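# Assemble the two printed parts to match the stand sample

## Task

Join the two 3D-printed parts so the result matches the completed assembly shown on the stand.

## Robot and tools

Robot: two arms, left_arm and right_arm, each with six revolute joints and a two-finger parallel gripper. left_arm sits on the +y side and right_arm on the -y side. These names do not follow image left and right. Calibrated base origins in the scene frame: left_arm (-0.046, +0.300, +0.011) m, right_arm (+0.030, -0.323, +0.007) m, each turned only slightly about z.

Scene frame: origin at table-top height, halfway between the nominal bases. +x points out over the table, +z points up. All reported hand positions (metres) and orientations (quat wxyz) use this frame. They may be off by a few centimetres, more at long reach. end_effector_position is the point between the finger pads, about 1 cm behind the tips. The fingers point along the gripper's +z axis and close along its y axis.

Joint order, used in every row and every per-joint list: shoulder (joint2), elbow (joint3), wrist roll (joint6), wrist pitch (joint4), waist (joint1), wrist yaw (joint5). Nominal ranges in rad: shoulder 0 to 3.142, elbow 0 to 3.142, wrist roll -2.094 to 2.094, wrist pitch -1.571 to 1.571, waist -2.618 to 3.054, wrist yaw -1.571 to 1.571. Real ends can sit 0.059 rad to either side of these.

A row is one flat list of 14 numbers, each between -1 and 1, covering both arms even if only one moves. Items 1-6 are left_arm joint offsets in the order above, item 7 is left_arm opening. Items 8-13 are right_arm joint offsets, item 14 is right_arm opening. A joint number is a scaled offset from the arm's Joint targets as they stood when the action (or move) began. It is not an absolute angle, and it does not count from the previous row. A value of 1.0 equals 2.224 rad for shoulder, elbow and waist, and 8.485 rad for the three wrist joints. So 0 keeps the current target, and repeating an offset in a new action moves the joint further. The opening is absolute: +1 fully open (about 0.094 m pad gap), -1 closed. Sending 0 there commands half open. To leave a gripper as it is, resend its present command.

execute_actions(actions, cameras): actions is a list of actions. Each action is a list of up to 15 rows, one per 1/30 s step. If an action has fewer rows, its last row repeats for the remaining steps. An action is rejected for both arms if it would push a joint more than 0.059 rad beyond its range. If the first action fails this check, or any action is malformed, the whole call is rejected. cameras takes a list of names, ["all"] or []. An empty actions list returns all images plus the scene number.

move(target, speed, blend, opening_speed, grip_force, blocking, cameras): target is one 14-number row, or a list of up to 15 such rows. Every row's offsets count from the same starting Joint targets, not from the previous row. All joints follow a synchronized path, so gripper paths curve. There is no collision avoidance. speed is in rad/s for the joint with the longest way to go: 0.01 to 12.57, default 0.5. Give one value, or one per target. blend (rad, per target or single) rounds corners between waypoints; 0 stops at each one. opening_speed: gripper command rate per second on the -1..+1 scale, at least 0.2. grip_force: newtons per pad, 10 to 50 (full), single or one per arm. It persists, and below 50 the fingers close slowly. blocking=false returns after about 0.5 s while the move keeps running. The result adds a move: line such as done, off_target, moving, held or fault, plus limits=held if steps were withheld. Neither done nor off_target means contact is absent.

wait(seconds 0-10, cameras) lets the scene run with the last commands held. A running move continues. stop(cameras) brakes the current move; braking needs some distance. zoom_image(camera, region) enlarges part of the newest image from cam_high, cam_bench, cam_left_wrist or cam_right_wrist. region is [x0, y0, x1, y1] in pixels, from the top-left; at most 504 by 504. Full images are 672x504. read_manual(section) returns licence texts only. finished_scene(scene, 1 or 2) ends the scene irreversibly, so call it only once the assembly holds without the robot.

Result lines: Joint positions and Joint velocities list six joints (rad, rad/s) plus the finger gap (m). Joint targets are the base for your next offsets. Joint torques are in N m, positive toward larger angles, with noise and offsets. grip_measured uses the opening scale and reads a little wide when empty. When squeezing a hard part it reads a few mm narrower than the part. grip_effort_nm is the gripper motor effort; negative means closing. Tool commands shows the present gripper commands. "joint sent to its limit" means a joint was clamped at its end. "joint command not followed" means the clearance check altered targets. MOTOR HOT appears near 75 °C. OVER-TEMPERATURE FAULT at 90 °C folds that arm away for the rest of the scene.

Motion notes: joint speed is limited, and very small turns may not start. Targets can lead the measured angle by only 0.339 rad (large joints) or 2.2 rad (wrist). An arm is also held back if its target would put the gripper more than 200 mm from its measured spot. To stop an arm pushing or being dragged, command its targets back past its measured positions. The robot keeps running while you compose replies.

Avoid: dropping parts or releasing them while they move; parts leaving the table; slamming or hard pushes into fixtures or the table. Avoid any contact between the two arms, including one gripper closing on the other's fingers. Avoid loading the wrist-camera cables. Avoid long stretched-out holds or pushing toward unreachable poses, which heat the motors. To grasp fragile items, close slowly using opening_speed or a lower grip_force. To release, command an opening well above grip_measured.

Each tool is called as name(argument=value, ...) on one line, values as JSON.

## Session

execute_actions(actions=[])

zoom_image(camera="cam_bench", region=[220, 260, 560, 430])

Scene clock: 0.00 s.
left_arm: end_effector_position=(+0.3335, +0.2934, +0.1283) grip_measured=+1.000 grip_effort_nm=n/a end_effector_quat_wxyz=(+0.638, -0.020, +0.768, +0.054) | right_arm: end_effector_position=(+0.4182, -0.3121, +0.1412) grip_measured=+1.000 grip_effort_nm=n/a end_effector_quat_wxyz=(+0.661, -0.009, +0.750, +0.001)
Joint names: [shoulder, elbow, wrist roll, wrist pitch, waist, wrist yaw]
Joint positions: left_arm=[1.537 0.242 0.013 1.108 -0.116 -0.24 0.094] | right_arm=[1.54 0.262 -0.007 1.151 -0.003 0.021 0.094]
Joint velocities: within noise
Joint torques (N m): no reading
Heat: left arm: 36 °C; right arm: 36 °C.
Joint targets: left_arm=[1.530 0.249 0.009 1.098 -0.113 -0.247] | right_arm=[1.531 0.271 -0.004 1.151 0.002 0.016]
Tool commands: left_gripper/opening=+1.0 right_gripper/opening=+1.0

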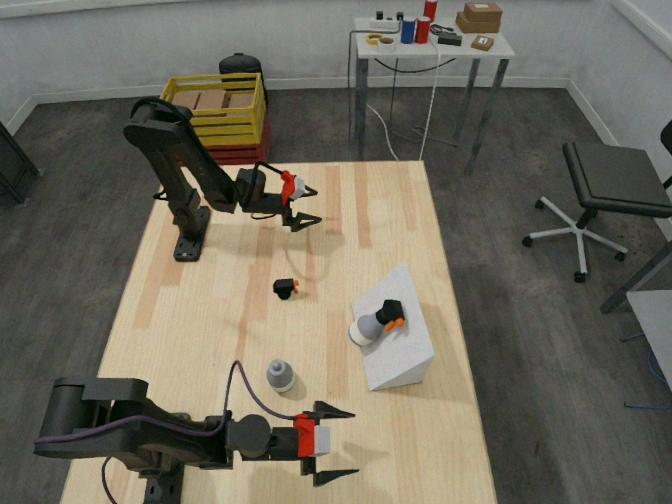

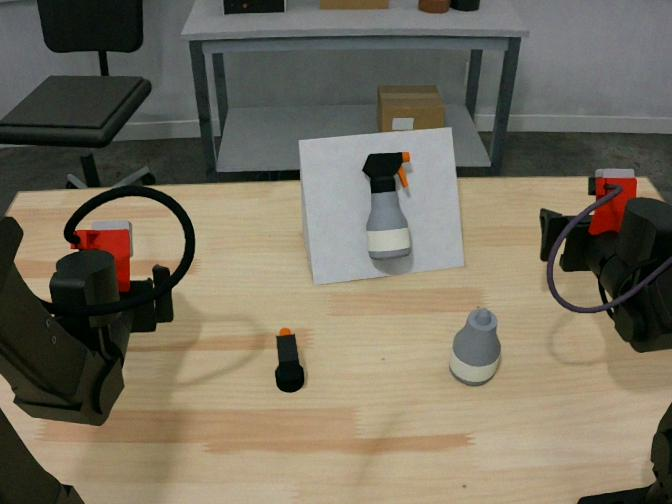

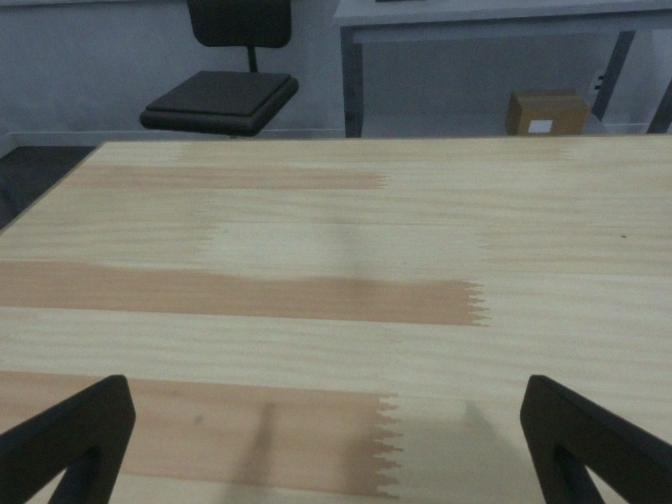

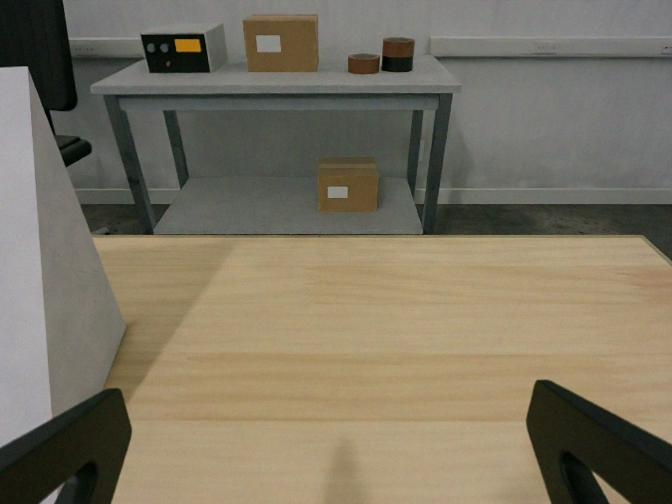

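Scaled by 1.482 from the camera's 672x504 image, which has a finer 960x720 frame.

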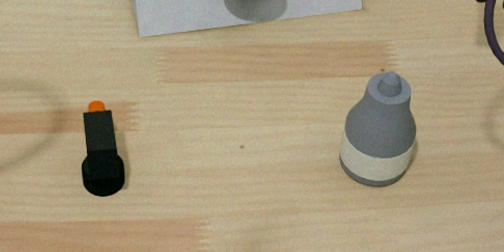

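zoom_image(camera="cam_bench", region=[350, 140, 430, 270])

zoom_image(camera="cam_bench", region=[260, 315, 320, 400])

zoom_image(camera="cam_bench", region=[430, 295, 520, 395])

zoom_image(camera="cam_high", region=[230, 260, 330, 400])

zoom_image(camera="cam_high", region=[340, 280, 440, 380])

Scaled by 3.877 from the camera's 672x504 image, which has a finer 960x720 frame.

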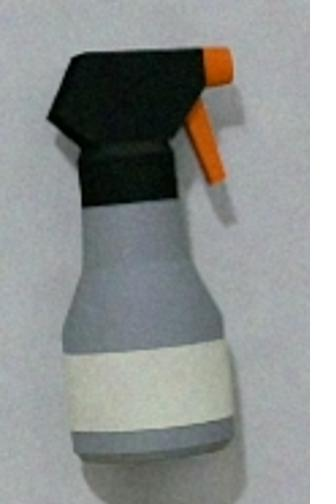

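Scaled by 5.929 from the camera's 672x504 image, which has a finer 960x720 frame.

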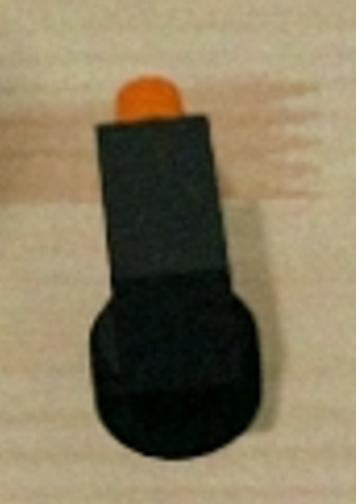

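Scaled by 5.040 from the camera's 672x504 image, which has a finer 960x720 frame.

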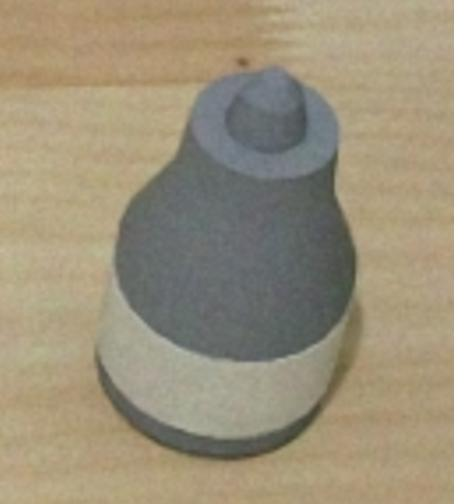

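Scaled by 3.600 from the camera's 672x504 image, which has a finer 960x720 frame.

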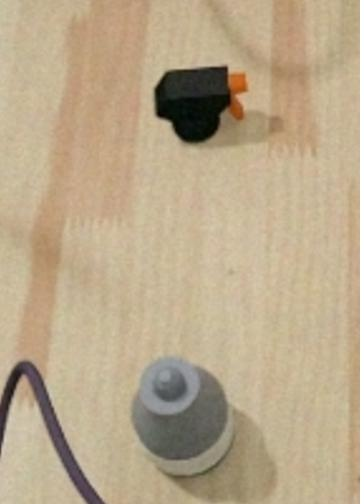

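Scaled by 5.040 from the camera's 672x504 image, which has a finer 960x720 frame.

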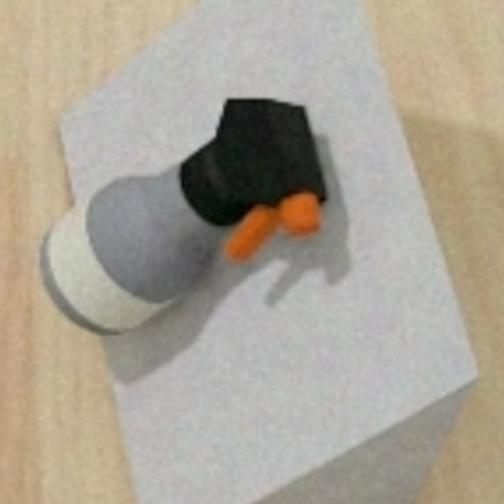

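move(target=[[0,0,0,0,0,0,1,-0.21,0.376,0.0005,-0.2668,0,-0.0019,1],[0,0,0,0,0,0,1,-0.21,0.376,0.0005,-0.2668,0.2464,-0.0019,1]], speed=1.0, blend=0.3, cameras=["all"])

Scene clock: 8.90 s.
left_arm: end_effector_position=(+0.3335, +0.2934, +0.1283) grip_measured=+1.000 grip_effort_nm=0.02 end_effector_quat_wxyz=(+0.638, -0.020, +0.768, +0.054) | right_arm: end_effector_position=(+0.2427, -0.1808, +0.1946) grip_measured=+1.000 grip_effort_nm=-0.01 end_effector_quat_wxyz=(+0.225, -0.283, +0.930, +0.067)
Joint names: [shoulder, elbow, wrist roll, wrist pitch, waist, wrist yaw]
Joint positions: left_arm=[1.537 0.242 0.013 1.108 -0.116 -0.24 0.094] | right_arm=[1.084 1.077 -0.007 -1.09 0.547 0 0.094]
Joint torques (N m): left_arm=[-5.81 5.49 -0.05 1.43 0.05 -0.1] | right_arm=[-3.71 7.53 -0.03 0.55 0.59 -0.07]
Heat: left arm: 38 °C; right arm: 38 °C.
Joint targets: left_arm=[1.530 0.249 0.009 1.098 -0.113 -0.247] | right_arm=[1.063 1.107 0.000 -1.113 0.550 0.000]
move: done; blend cut to 0.274 rad at target 1

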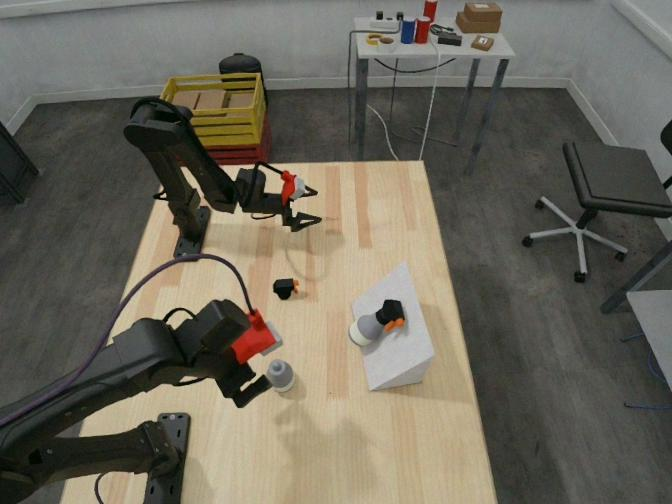

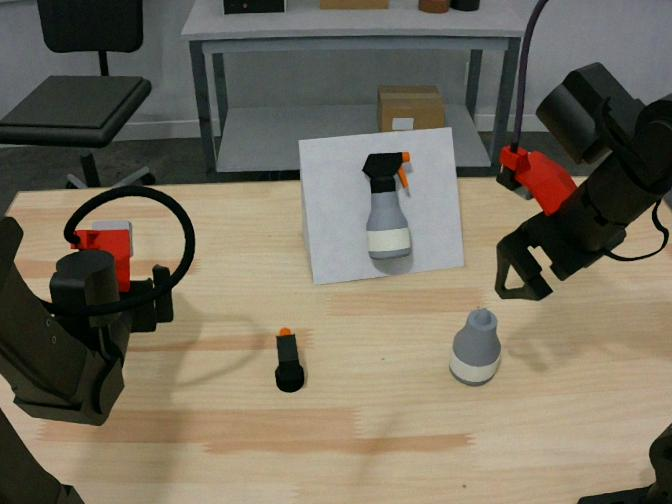

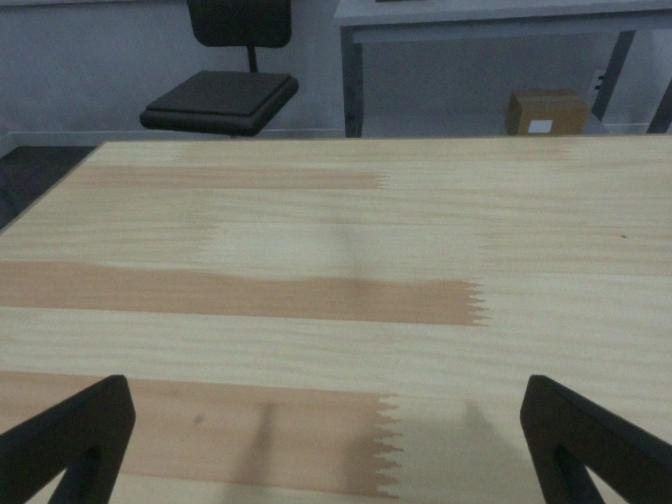

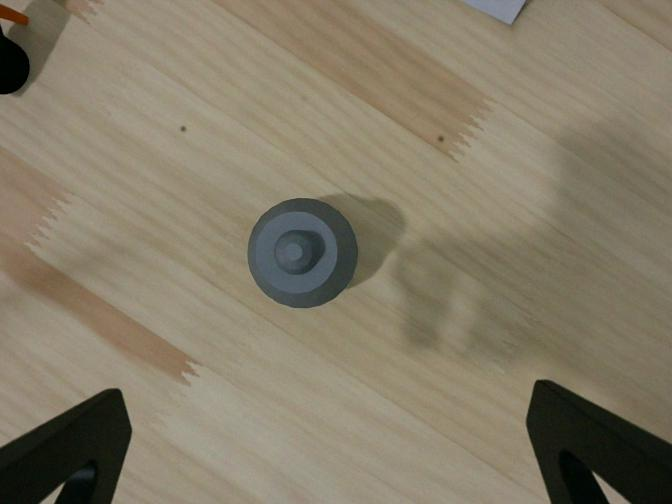

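move(target=[0,0,0,0,0,0,1,0.2522,0.1223,0,0.0339,0.1996,0,1], speed=0.8, cameras=["all"])

zoom_image(camera="cam_right_wrist", region=[200, 80, 500, 380])

Scene clock: 16.53 s.
left_arm: end_effector_position=(+0.3335, +0.2934, +0.1283) grip_measured=+1.000 grip_effort_nm=0.02 end_effector_quat_wxyz=(+0.638, -0.020, +0.768, +0.054) | right_arm: end_effector_position=(+0.2287, +0.0148, +0.1540) grip_measured=+1.000 grip_effort_nm=-0.01 end_effector_quat_wxyz=(+0.189, -0.487, +0.846, +0.105)
Joint names: [shoulder, elbow, wrist roll, wrist pitch, waist, wrist yaw]
Joint positions: left_arm=[1.537 0.242 0.013 1.108 -0.116 -0.24 0.094] | right_arm=[1.624 1.35 -0.007 -0.86 0.999 0.003 0.094]
Joint torques (N m): left_arm=[-5.67 5.31 -0.07 1.44 -0.06 -0.06] | right_arm=[-7.32 7.61 -0.01 1.15 -0.06 -0.03]
Heat: left arm: 39 °C; right arm: 38 °C.
Joint targets: left_arm=[1.530 0.249 0.009 1.098 -0.113 -0.247] | right_arm=[1.624 1.379 0.000 -0.825 0.994 0.000]
move: done

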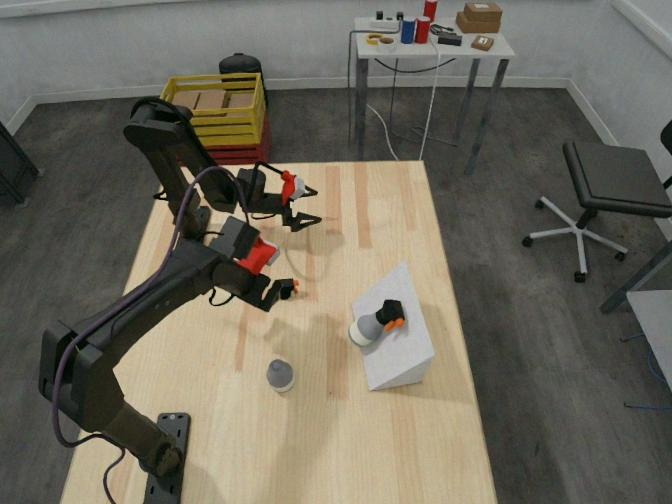

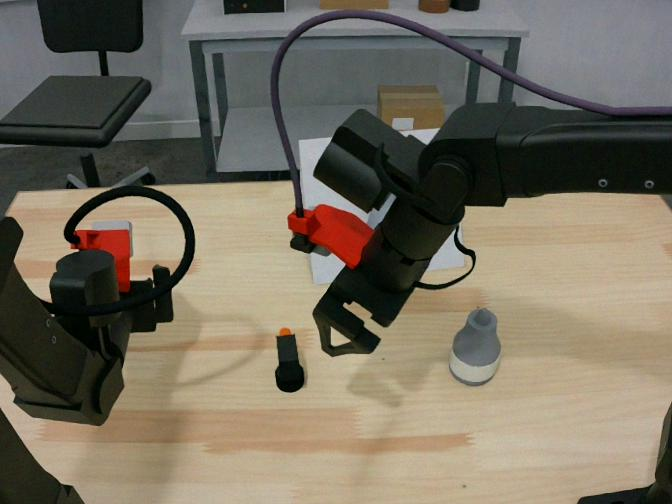

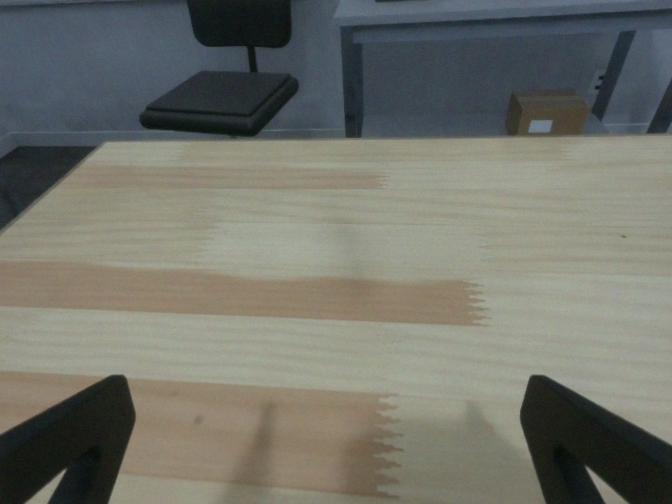

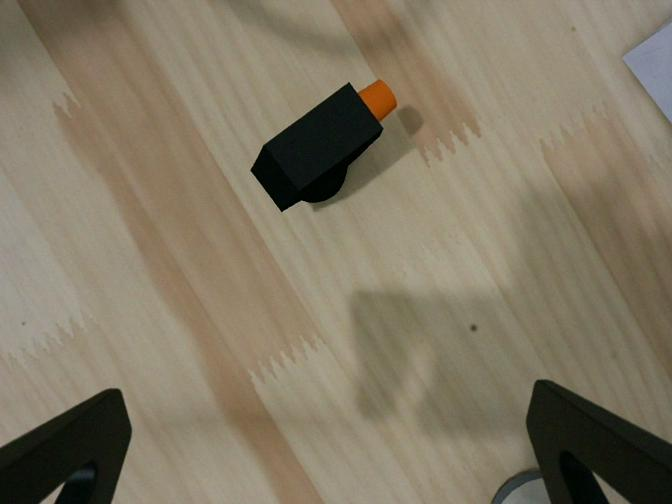

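Scaled by 1.680 from the camera's 672x504 image, which has a finer 960x720 frame.

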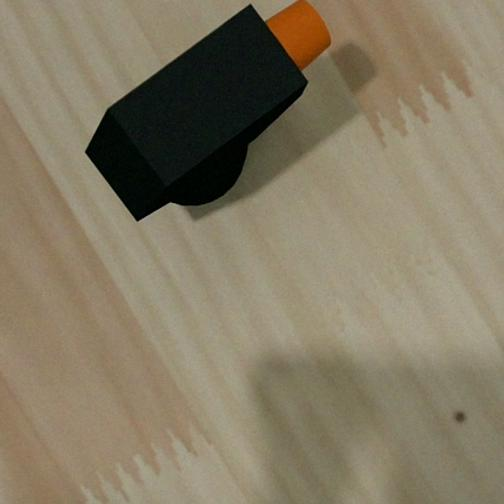

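move(target=[0,0,0,0,0,0,1,0.3174,0.4168,0.1196,-0.0713,0.0405,0.0236,1], speed=0.7, cameras=["cam_right_wrist","cam_bench"])

Scene clock: 29.40 s.
left_arm: end_effector_position=(+0.3335, +0.2934, +0.1283) grip_measured=+1.000 grip_effort_nm=0.02 end_effector_quat_wxyz=(+0.638, -0.020, +0.768, +0.054) | right_arm: end_effector_position=(+0.2649, +0.0912, +0.1253) grip_measured=+1.000 grip_effort_nm=-0.01 end_effector_quat_wxyz=(+0.104, -0.054, +0.993, +0.010)
Joint names: [shoulder, elbow, wrist roll, wrist pitch, waist, wrist yaw]
Joint positions: left_arm=[1.537 0.242 0.013 1.108 -0.116 -0.24 0.094] | right_arm=[2.314 2.278 0.998 -1.414 1.079 0.172 0.094]
Joint torques (N m): left_arm=[-5.72 5.44 -0.07 1.44 -0.17 -0.05] | right_arm=[-11.37 7.02 0.1 -0.16 0.57 0.32]
Heat: left arm: 41 °C; right arm: 38 °C.
Joint targets: left_arm=[1.530 0.249 0.009 1.098 -0.113 -0.247] | right_arm=[2.330 2.306 1.015 -1.430 1.084 0.200]
move: done
Images, in order (width x height): cam_bench 672x504, cam_right_wrist 672x504.

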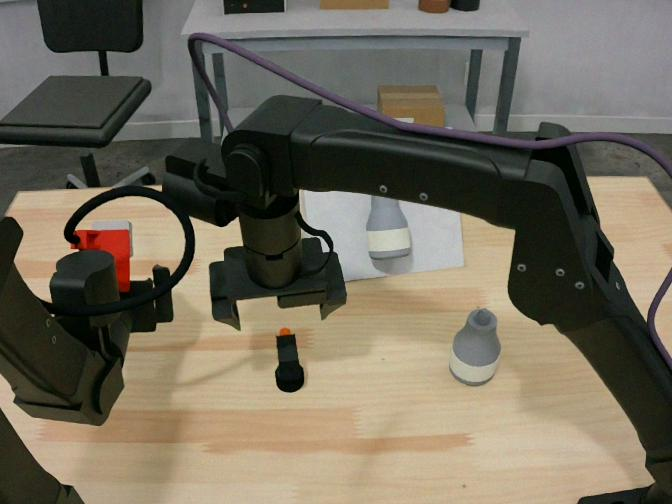

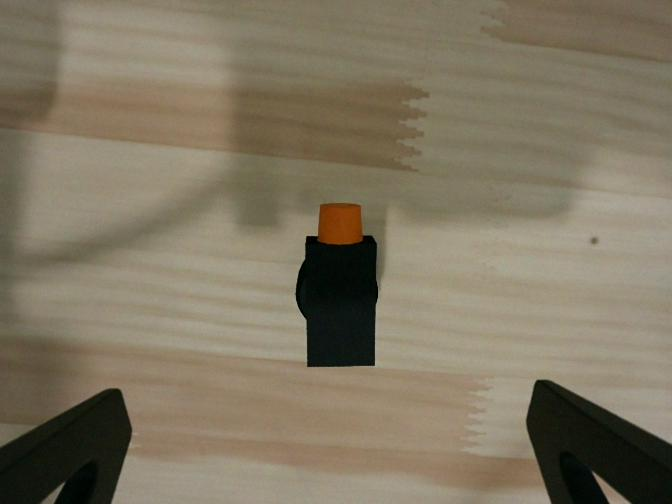

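move(target=[0,0,0,0,0,0,1,-0.0267,-0.1542,0,0.0371,-0.0046,0,1], speed=0.4, cameras=["cam_right_wrist","cam_bench"])

Scene clock: 36.03 s.
left_arm: end_effector_position=(+0.3335, +0.2934, +0.1283) grip_measured=+1.000 grip_effort_nm=0.02 end_effector_quat_wxyz=(+0.638, -0.020, +0.768, +0.054) | right_arm: end_effector_position=(+0.2632, +0.0870, +0.0467) grip_measured=+1.000 grip_effort_nm=-0.01 end_effector_quat_wxyz=(+0.096, -0.055, +0.994, -0.005)
Joint names: [shoulder, elbow, wrist roll, wrist pitch, waist, wrist yaw]
Joint positions: left_arm=[1.537 0.242 0.013 1.108 -0.116 -0.24 0.094] | right_arm=[2.314 1.968 0.999 -1.138 1.079 0.173 0.094]
Joint torques (N m): left_arm=[-5.64 5.46 -0.06 1.47 -0.02 -0.06] | right_arm=[-17.35 4.4 0.14 0.15 -0.16 0.28]
Heat: left arm: 41 °C; right arm: 37 °C.
Joint targets: left_arm=[1.530 0.249 0.009 1.098 -0.113 -0.247] | right_arm=[2.271 1.963 1.015 -1.115 1.074 0.200]
move: off_target (right_arm); right_arm: the shoulder is farthest, 0.044 rad from its target
Images, in order (width x height): cam_bench 672x504, cam_right_wrist 672x504.

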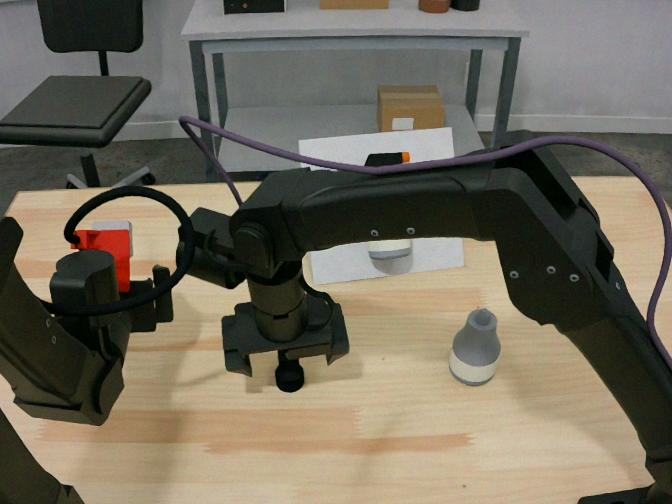

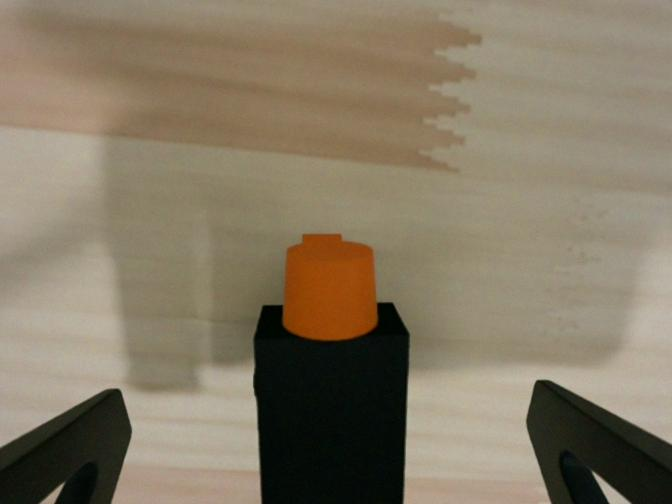

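move(target=[0,0,0,0,0,0,1,0,0,0,0,0,0,-0.7], opening_speed=0.6, cameras=["cam_right_wrist","cam_bench"])

Scene clock: 40.63 s.
left_arm: end_effector_position=(+0.3335, +0.2934, +0.1283) grip_measured=+1.000 grip_effort_nm=0.02 end_effector_quat_wxyz=(+0.638, -0.020, +0.768, +0.054) | right_arm: end_effector_position=(+0.2634, +0.0873, +0.0468) grip_measured=-0.478 grip_effort_nm=-1.03 end_effector_quat_wxyz=(+0.097, -0.055, +0.994, -0.004)
Joint names: [shoulder, elbow, wrist roll, wrist pitch, waist, wrist yaw]
Joint positions: left_arm=[1.537 0.242 0.013 1.108 -0.116 -0.24 0.094] | right_arm=[2.314 1.968 0.999 -1.136 1.079 0.173 0.025]
Joint torques (N m): left_arm=[-5.74 5.39 -0.05 1.41 -0.05 -0.06] | right_arm=[-17.29 4.44 0.08 0.26 -0.32 0.26]
Heat: left arm: 42 °C; right arm: 37 °C.
Joint targets: left_arm=[1.530 0.249 0.009 1.098 -0.113 -0.247] | right_arm=[2.271 1.963 1.015 -1.115 1.074 0.200]
move: off_target (right_arm); right_arm: the shoulder is farthest, 0.043 rad from its target
Images, in order (width x height): cam_bench 672x504, cam_right_wrist 672x504.

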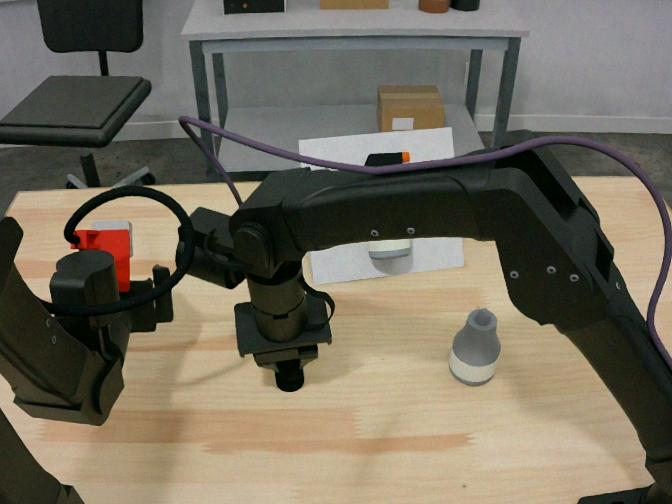

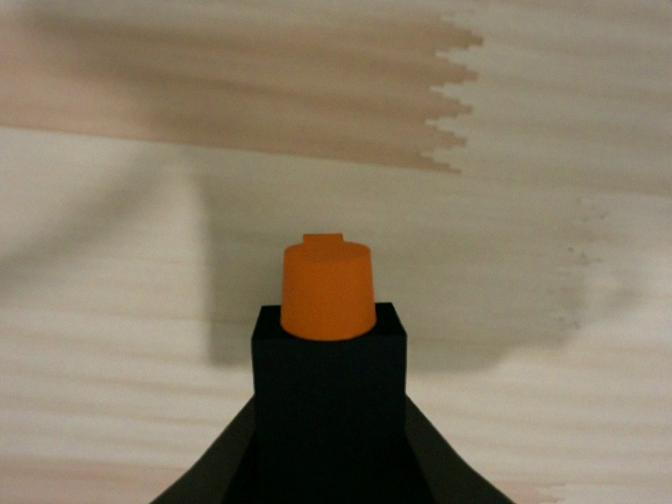

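move(target=[[0,0,0,0,0,0,1,0,0.1169,0,-0.0306,0,0,-0.7],[0,0,0,0,0,0,1,-0.3422,-0.2487,-0.0502,-0.0173,-0.179,-0.0084,-0.7]], speed=[0.3,0.5], blend=[0.03,0], cameras=["all"])

zoom_image(camera="cam_bench", region=[430, 250, 540, 400])

zoom_image(camera="cam_high", region=[220, 320, 340, 410])

Scene clock: 51.70 s.
left_arm: end_effector_position=(+0.3335, +0.2934, +0.1283) grip_measured=+1.000 grip_effort_nm=0.02 end_effector_quat_wxyz=(+0.638, -0.020, +0.768, +0.054) | right_arm: end_effector_position=(+0.2723, -0.1422, +0.1750) grip_measured=-0.478 grip_effort_nm=-1.03 end_effector_quat_wxyz=(+0.104, -0.053, +0.993, -0.001)
Joint names: [shoulder, elbow, wrist roll, wrist pitch, waist, wrist yaw]
Joint positions: left_arm=[1.537 0.242 0.013 1.108 -0.116 -0.24 0.094] | right_arm=[1.537 1.419 0.596 -1.289 0.675 0.129 0.025]
Joint torques (N m): left_arm=[-5.78 5.38 -0.04 1.48 0.14 -0.07] | right_arm=[-8.57 4.07 -0.11 0.51 0.03 -0.03]
Heat: left arm: 42 °C; right arm: 37 °C.
Joint targets: left_arm=[1.530 0.249 0.009 1.098 -0.113 -0.247] | right_arm=[1.510 1.410 0.589 -1.262 0.675 0.129]
move: done

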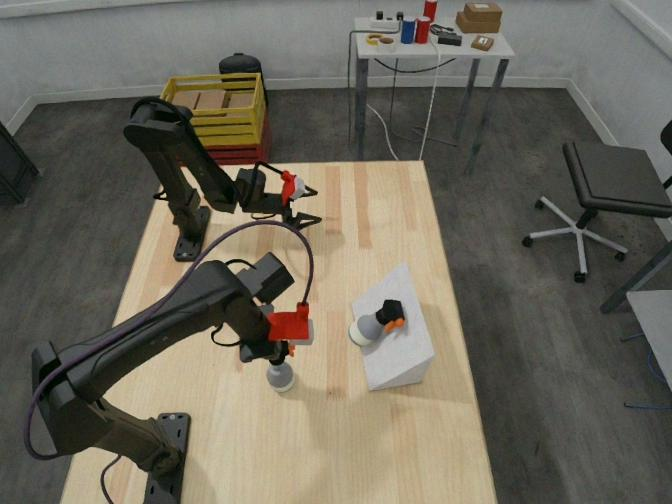

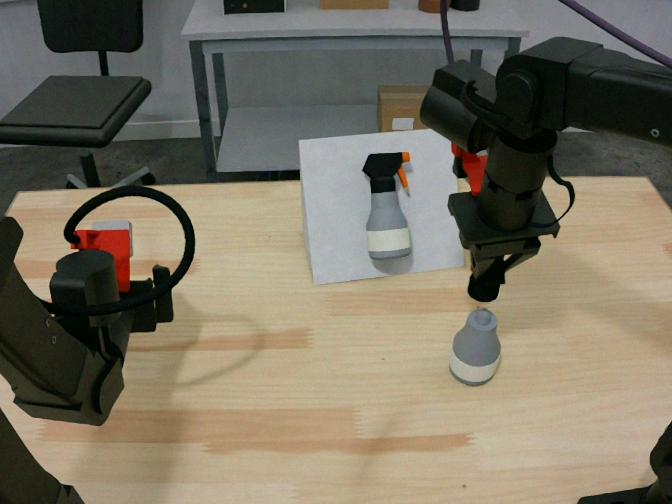

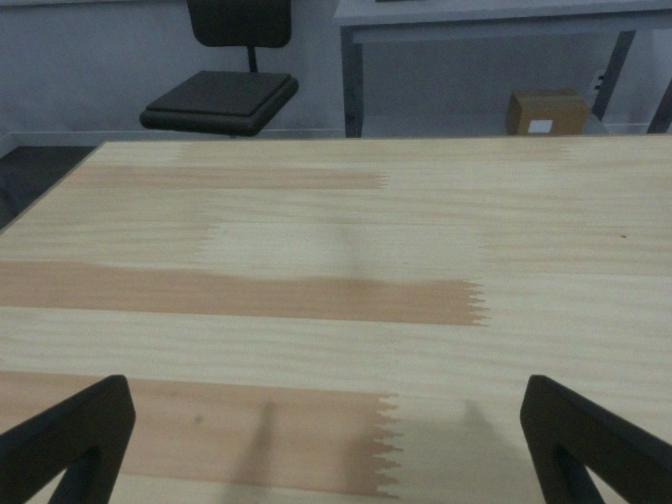

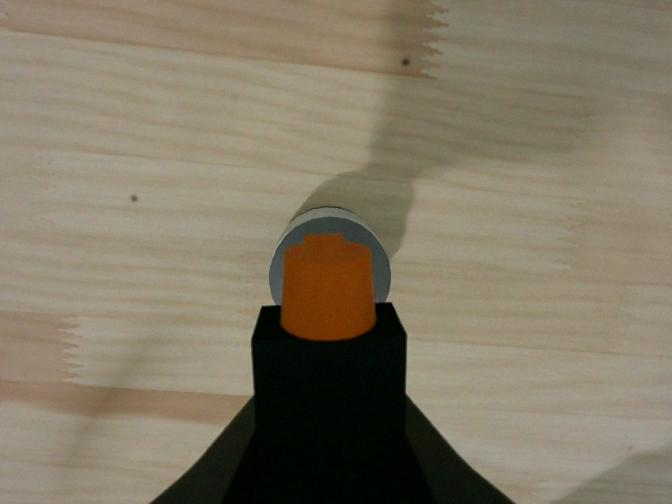

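Scaled by 3.360 from the camera's 672x504 image, which has a finer 960x720 frame.

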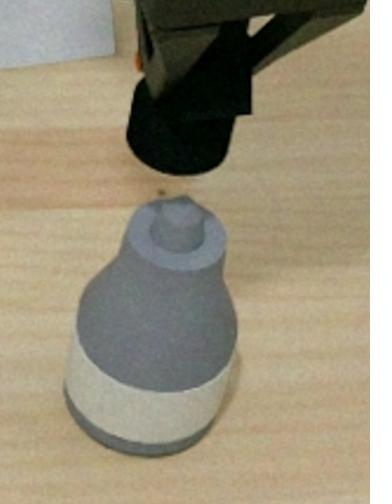

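Scaled by 4.200 from the camera's 672x504 image, which has a finer 960x720 frame.

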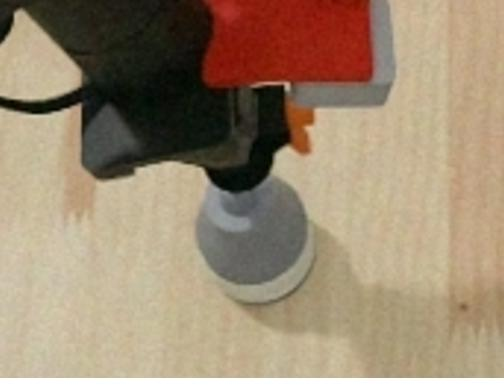

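zoom_image(camera="cam_bench", region=[460, 260, 520, 330])

zoom_image(camera="cam_bench", region=[440, 300, 510, 390])

zoom_image(camera="cam_high", region=[250, 345, 310, 400])

Scaled by 7.200 from the camera's 672x504 image, which has a finer 960x720 frame.

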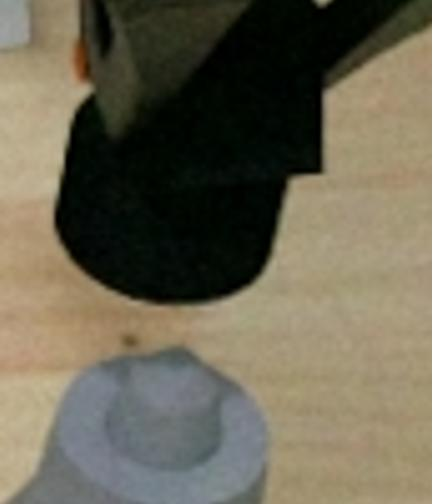

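Scaled by 5.600 from the camera's 672x504 image, which has a finer 960x720 frame.

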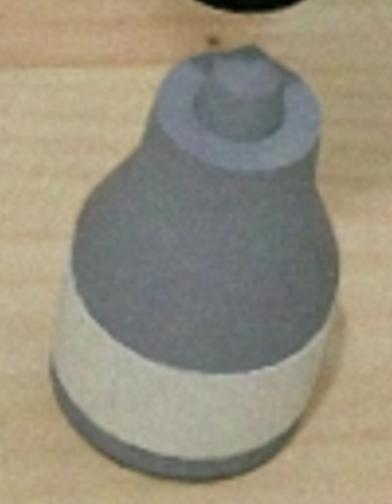

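Scaled by 8.400 from the camera's 672x504 image, which has a finer 960x720 frame.

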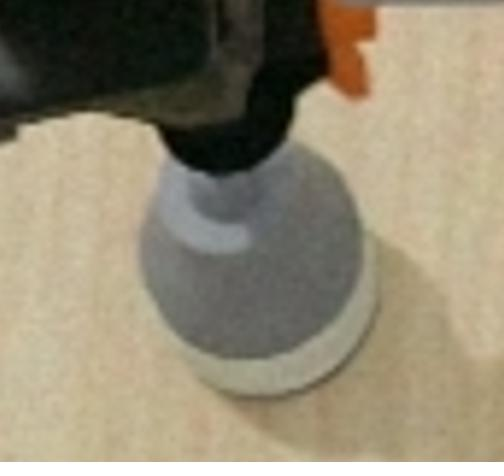

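move(target=[0,0,0,0,0,0,1,-0.0043,-0.0436,0,0.0103,0,0,-0.7], speed=0.2, cameras=["all"])

zoom_image(camera="cam_bench", region=[450, 280, 510, 350])

zoom_image(camera="cam_high", region=[250, 345, 310, 400])

Scene clock: 70.60 s.
left_arm: end_effector_position=(+0.3335, +0.2934, +0.1283) grip_measured=+1.000 grip_effort_nm=0.02 end_effector_quat_wxyz=(+0.638, -0.020, +0.768, +0.054) | right_arm: end_effector_position=(+0.2711, -0.1433, +0.1490) grip_measured=-0.478 grip_effort_nm=-1.03 end_effector_quat_wxyz=(+0.098, -0.054, +0.994, -0.005)
Joint names: [shoulder, elbow, wrist roll, wrist pitch, waist, wrist yaw]
Joint positions: left_arm=[1.537 0.242 0.013 1.108 -0.116 -0.24 0.094] | right_arm=[1.537 1.318 0.596 -1.202 0.675 0.129 0.025]
Joint torques (N m): left_arm=[-5.7 5.53 -0.05 1.45 -0.01 -0.06] | right_arm=[-9.26 4.36 -0.16 0.4 -0.21 0]
Heat: left arm: 43 °C; right arm: 37 °C.
Joint targets: left_arm=[1.530 0.249 0.009 1.098 -0.113 -0.247] | right_arm=[1.500 1.313 0.589 -1.175 0.675 0.129]
move: off_target (right_arm); right_arm: the shoulder is farthest, 0.036 rad from its target

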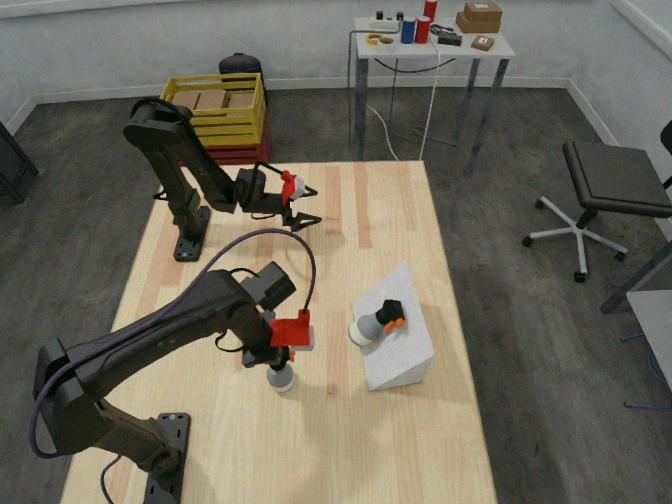

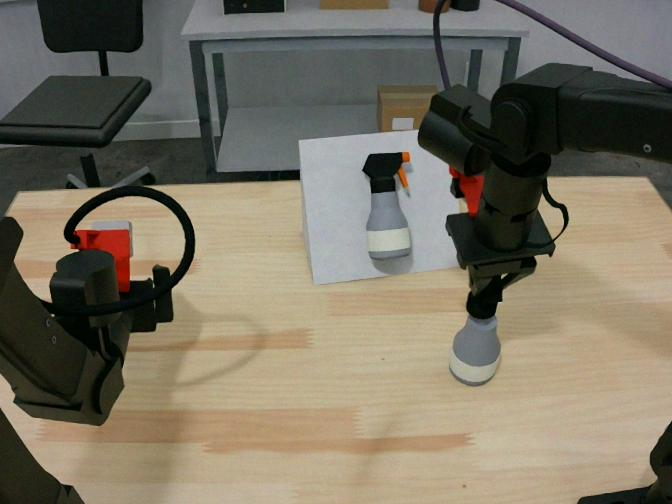

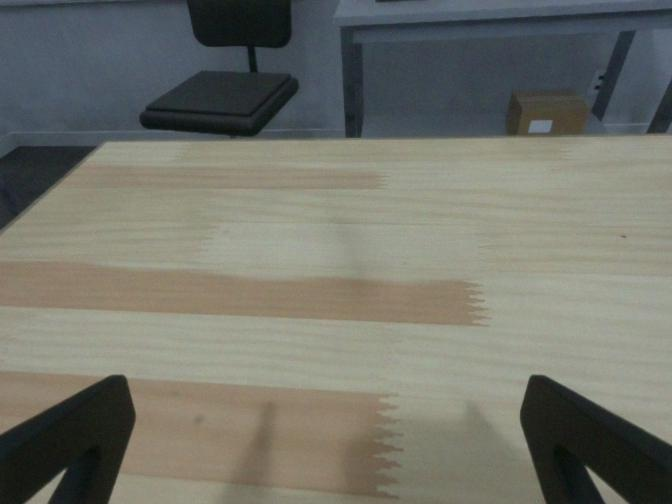

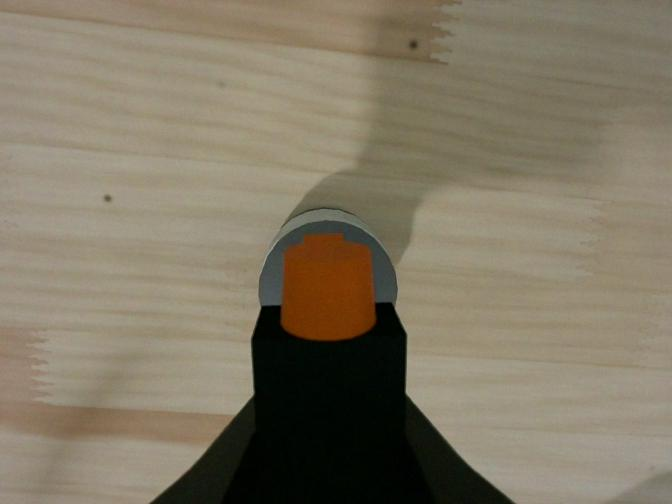

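Scaled by 7.200 from the camera's 672x504 image, which has a finer 960x720 frame.

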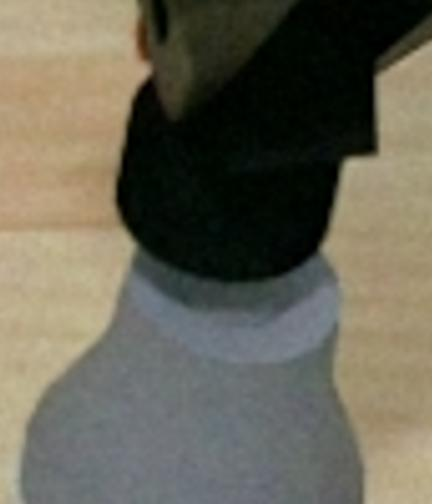

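Scaled by 8.400 from the camera's 672x504 image, which has a finer 960x720 frame.

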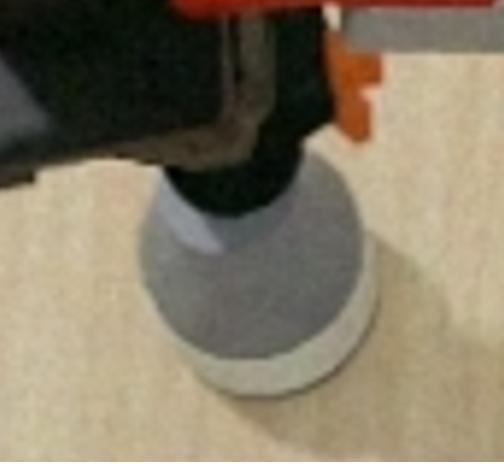

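move(target=[0,0,0,0,0,0,1,-0.005,-0.0265,0,0.0057,-0.0045,0,-0.7], speed=0.1, cameras=["all"])

zoom_image(camera="cam_bench", region=[450, 280, 510, 350])

zoom_image(camera="cam_high", region=[250, 345, 310, 400])

Scene clock: 75.77 s.
left_arm: end_effector_position=(+0.3335, +0.2934, +0.1283) grip_measured=+1.000 grip_effort_nm=0.02 end_effector_quat_wxyz=(+0.638, -0.020, +0.768, +0.054) | right_arm: end_effector_position=(+0.2689, -0.1452, +0.1381) grip_measured=-0.478 grip_effort_nm=-1.03 end_effector_quat_wxyz=(+0.099, -0.053, +0.994, -0.004)
Joint names: [shoulder, elbow, wrist roll, wrist pitch, waist, wrist yaw]
Joint positions: left_arm=[1.537 0.242 0.013 1.108 -0.116 -0.24 0.094] | right_arm=[1.523 1.261 0.596 -1.156 0.675 0.129 0.025]
Joint torques (N m): left_arm=[-5.74 5.55 -0.03 1.43 -0.21 -0.06] | right_arm=[-8.99 4.4 -0.14 0.45 -0.35 -0.04]
Heat: left arm: 43 °C; right arm: 37 °C.
Joint targets: left_arm=[1.530 0.249 0.009 1.098 -0.113 -0.247] | right_arm=[1.489 1.254 0.589 -1.126 0.665 0.129]
move: done

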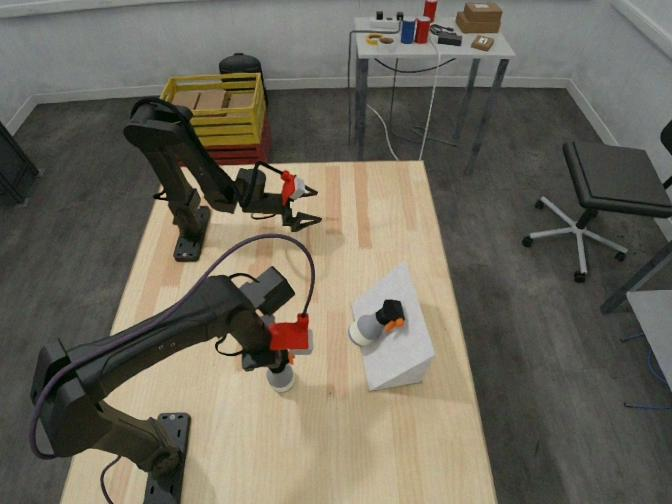

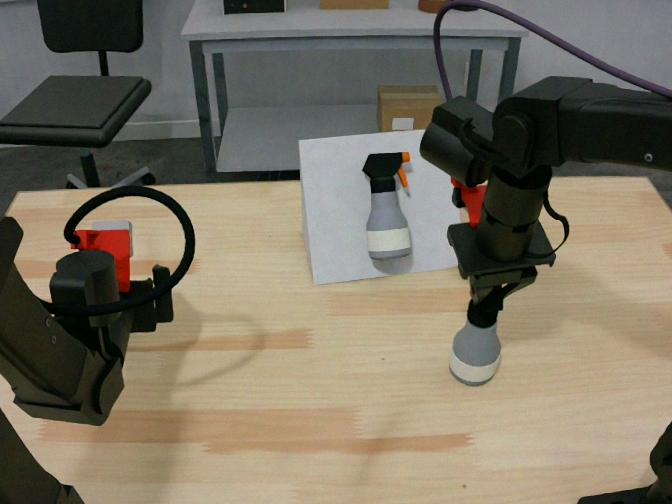

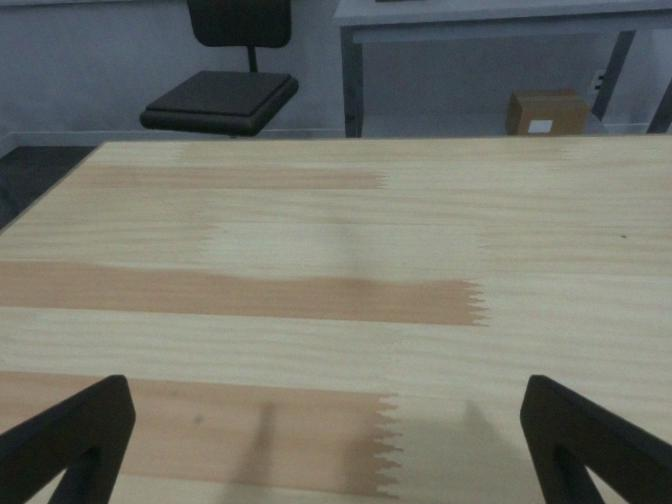

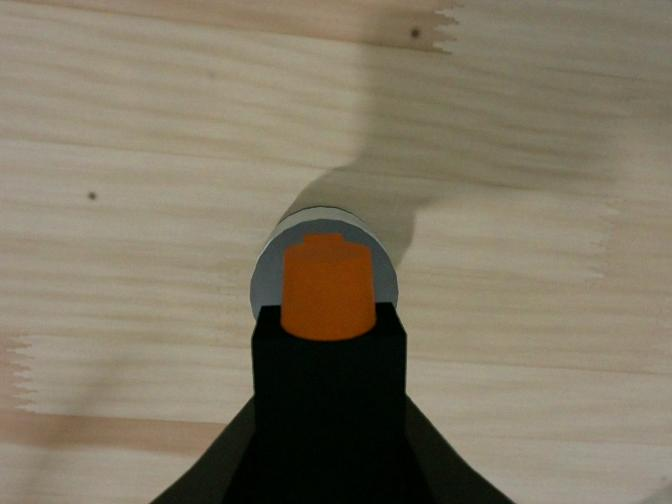

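Scaled by 7.200 from the camera's 672x504 image, which has a finer 960x720 frame.

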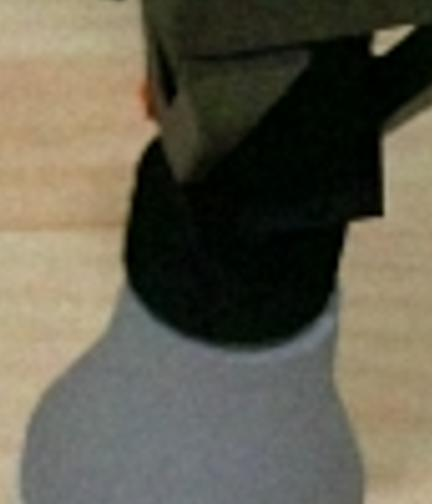

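Scaled by 8.400 from the camera's 672x504 image, which has a finer 960x720 frame.

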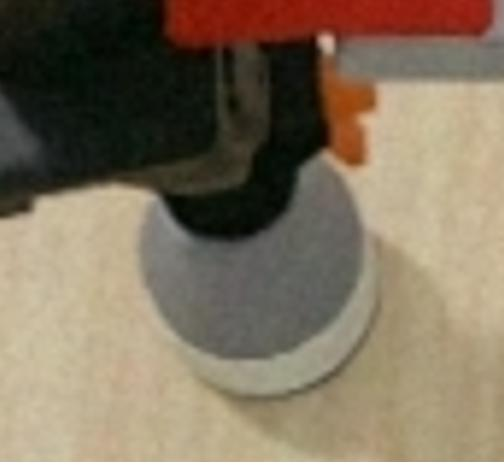

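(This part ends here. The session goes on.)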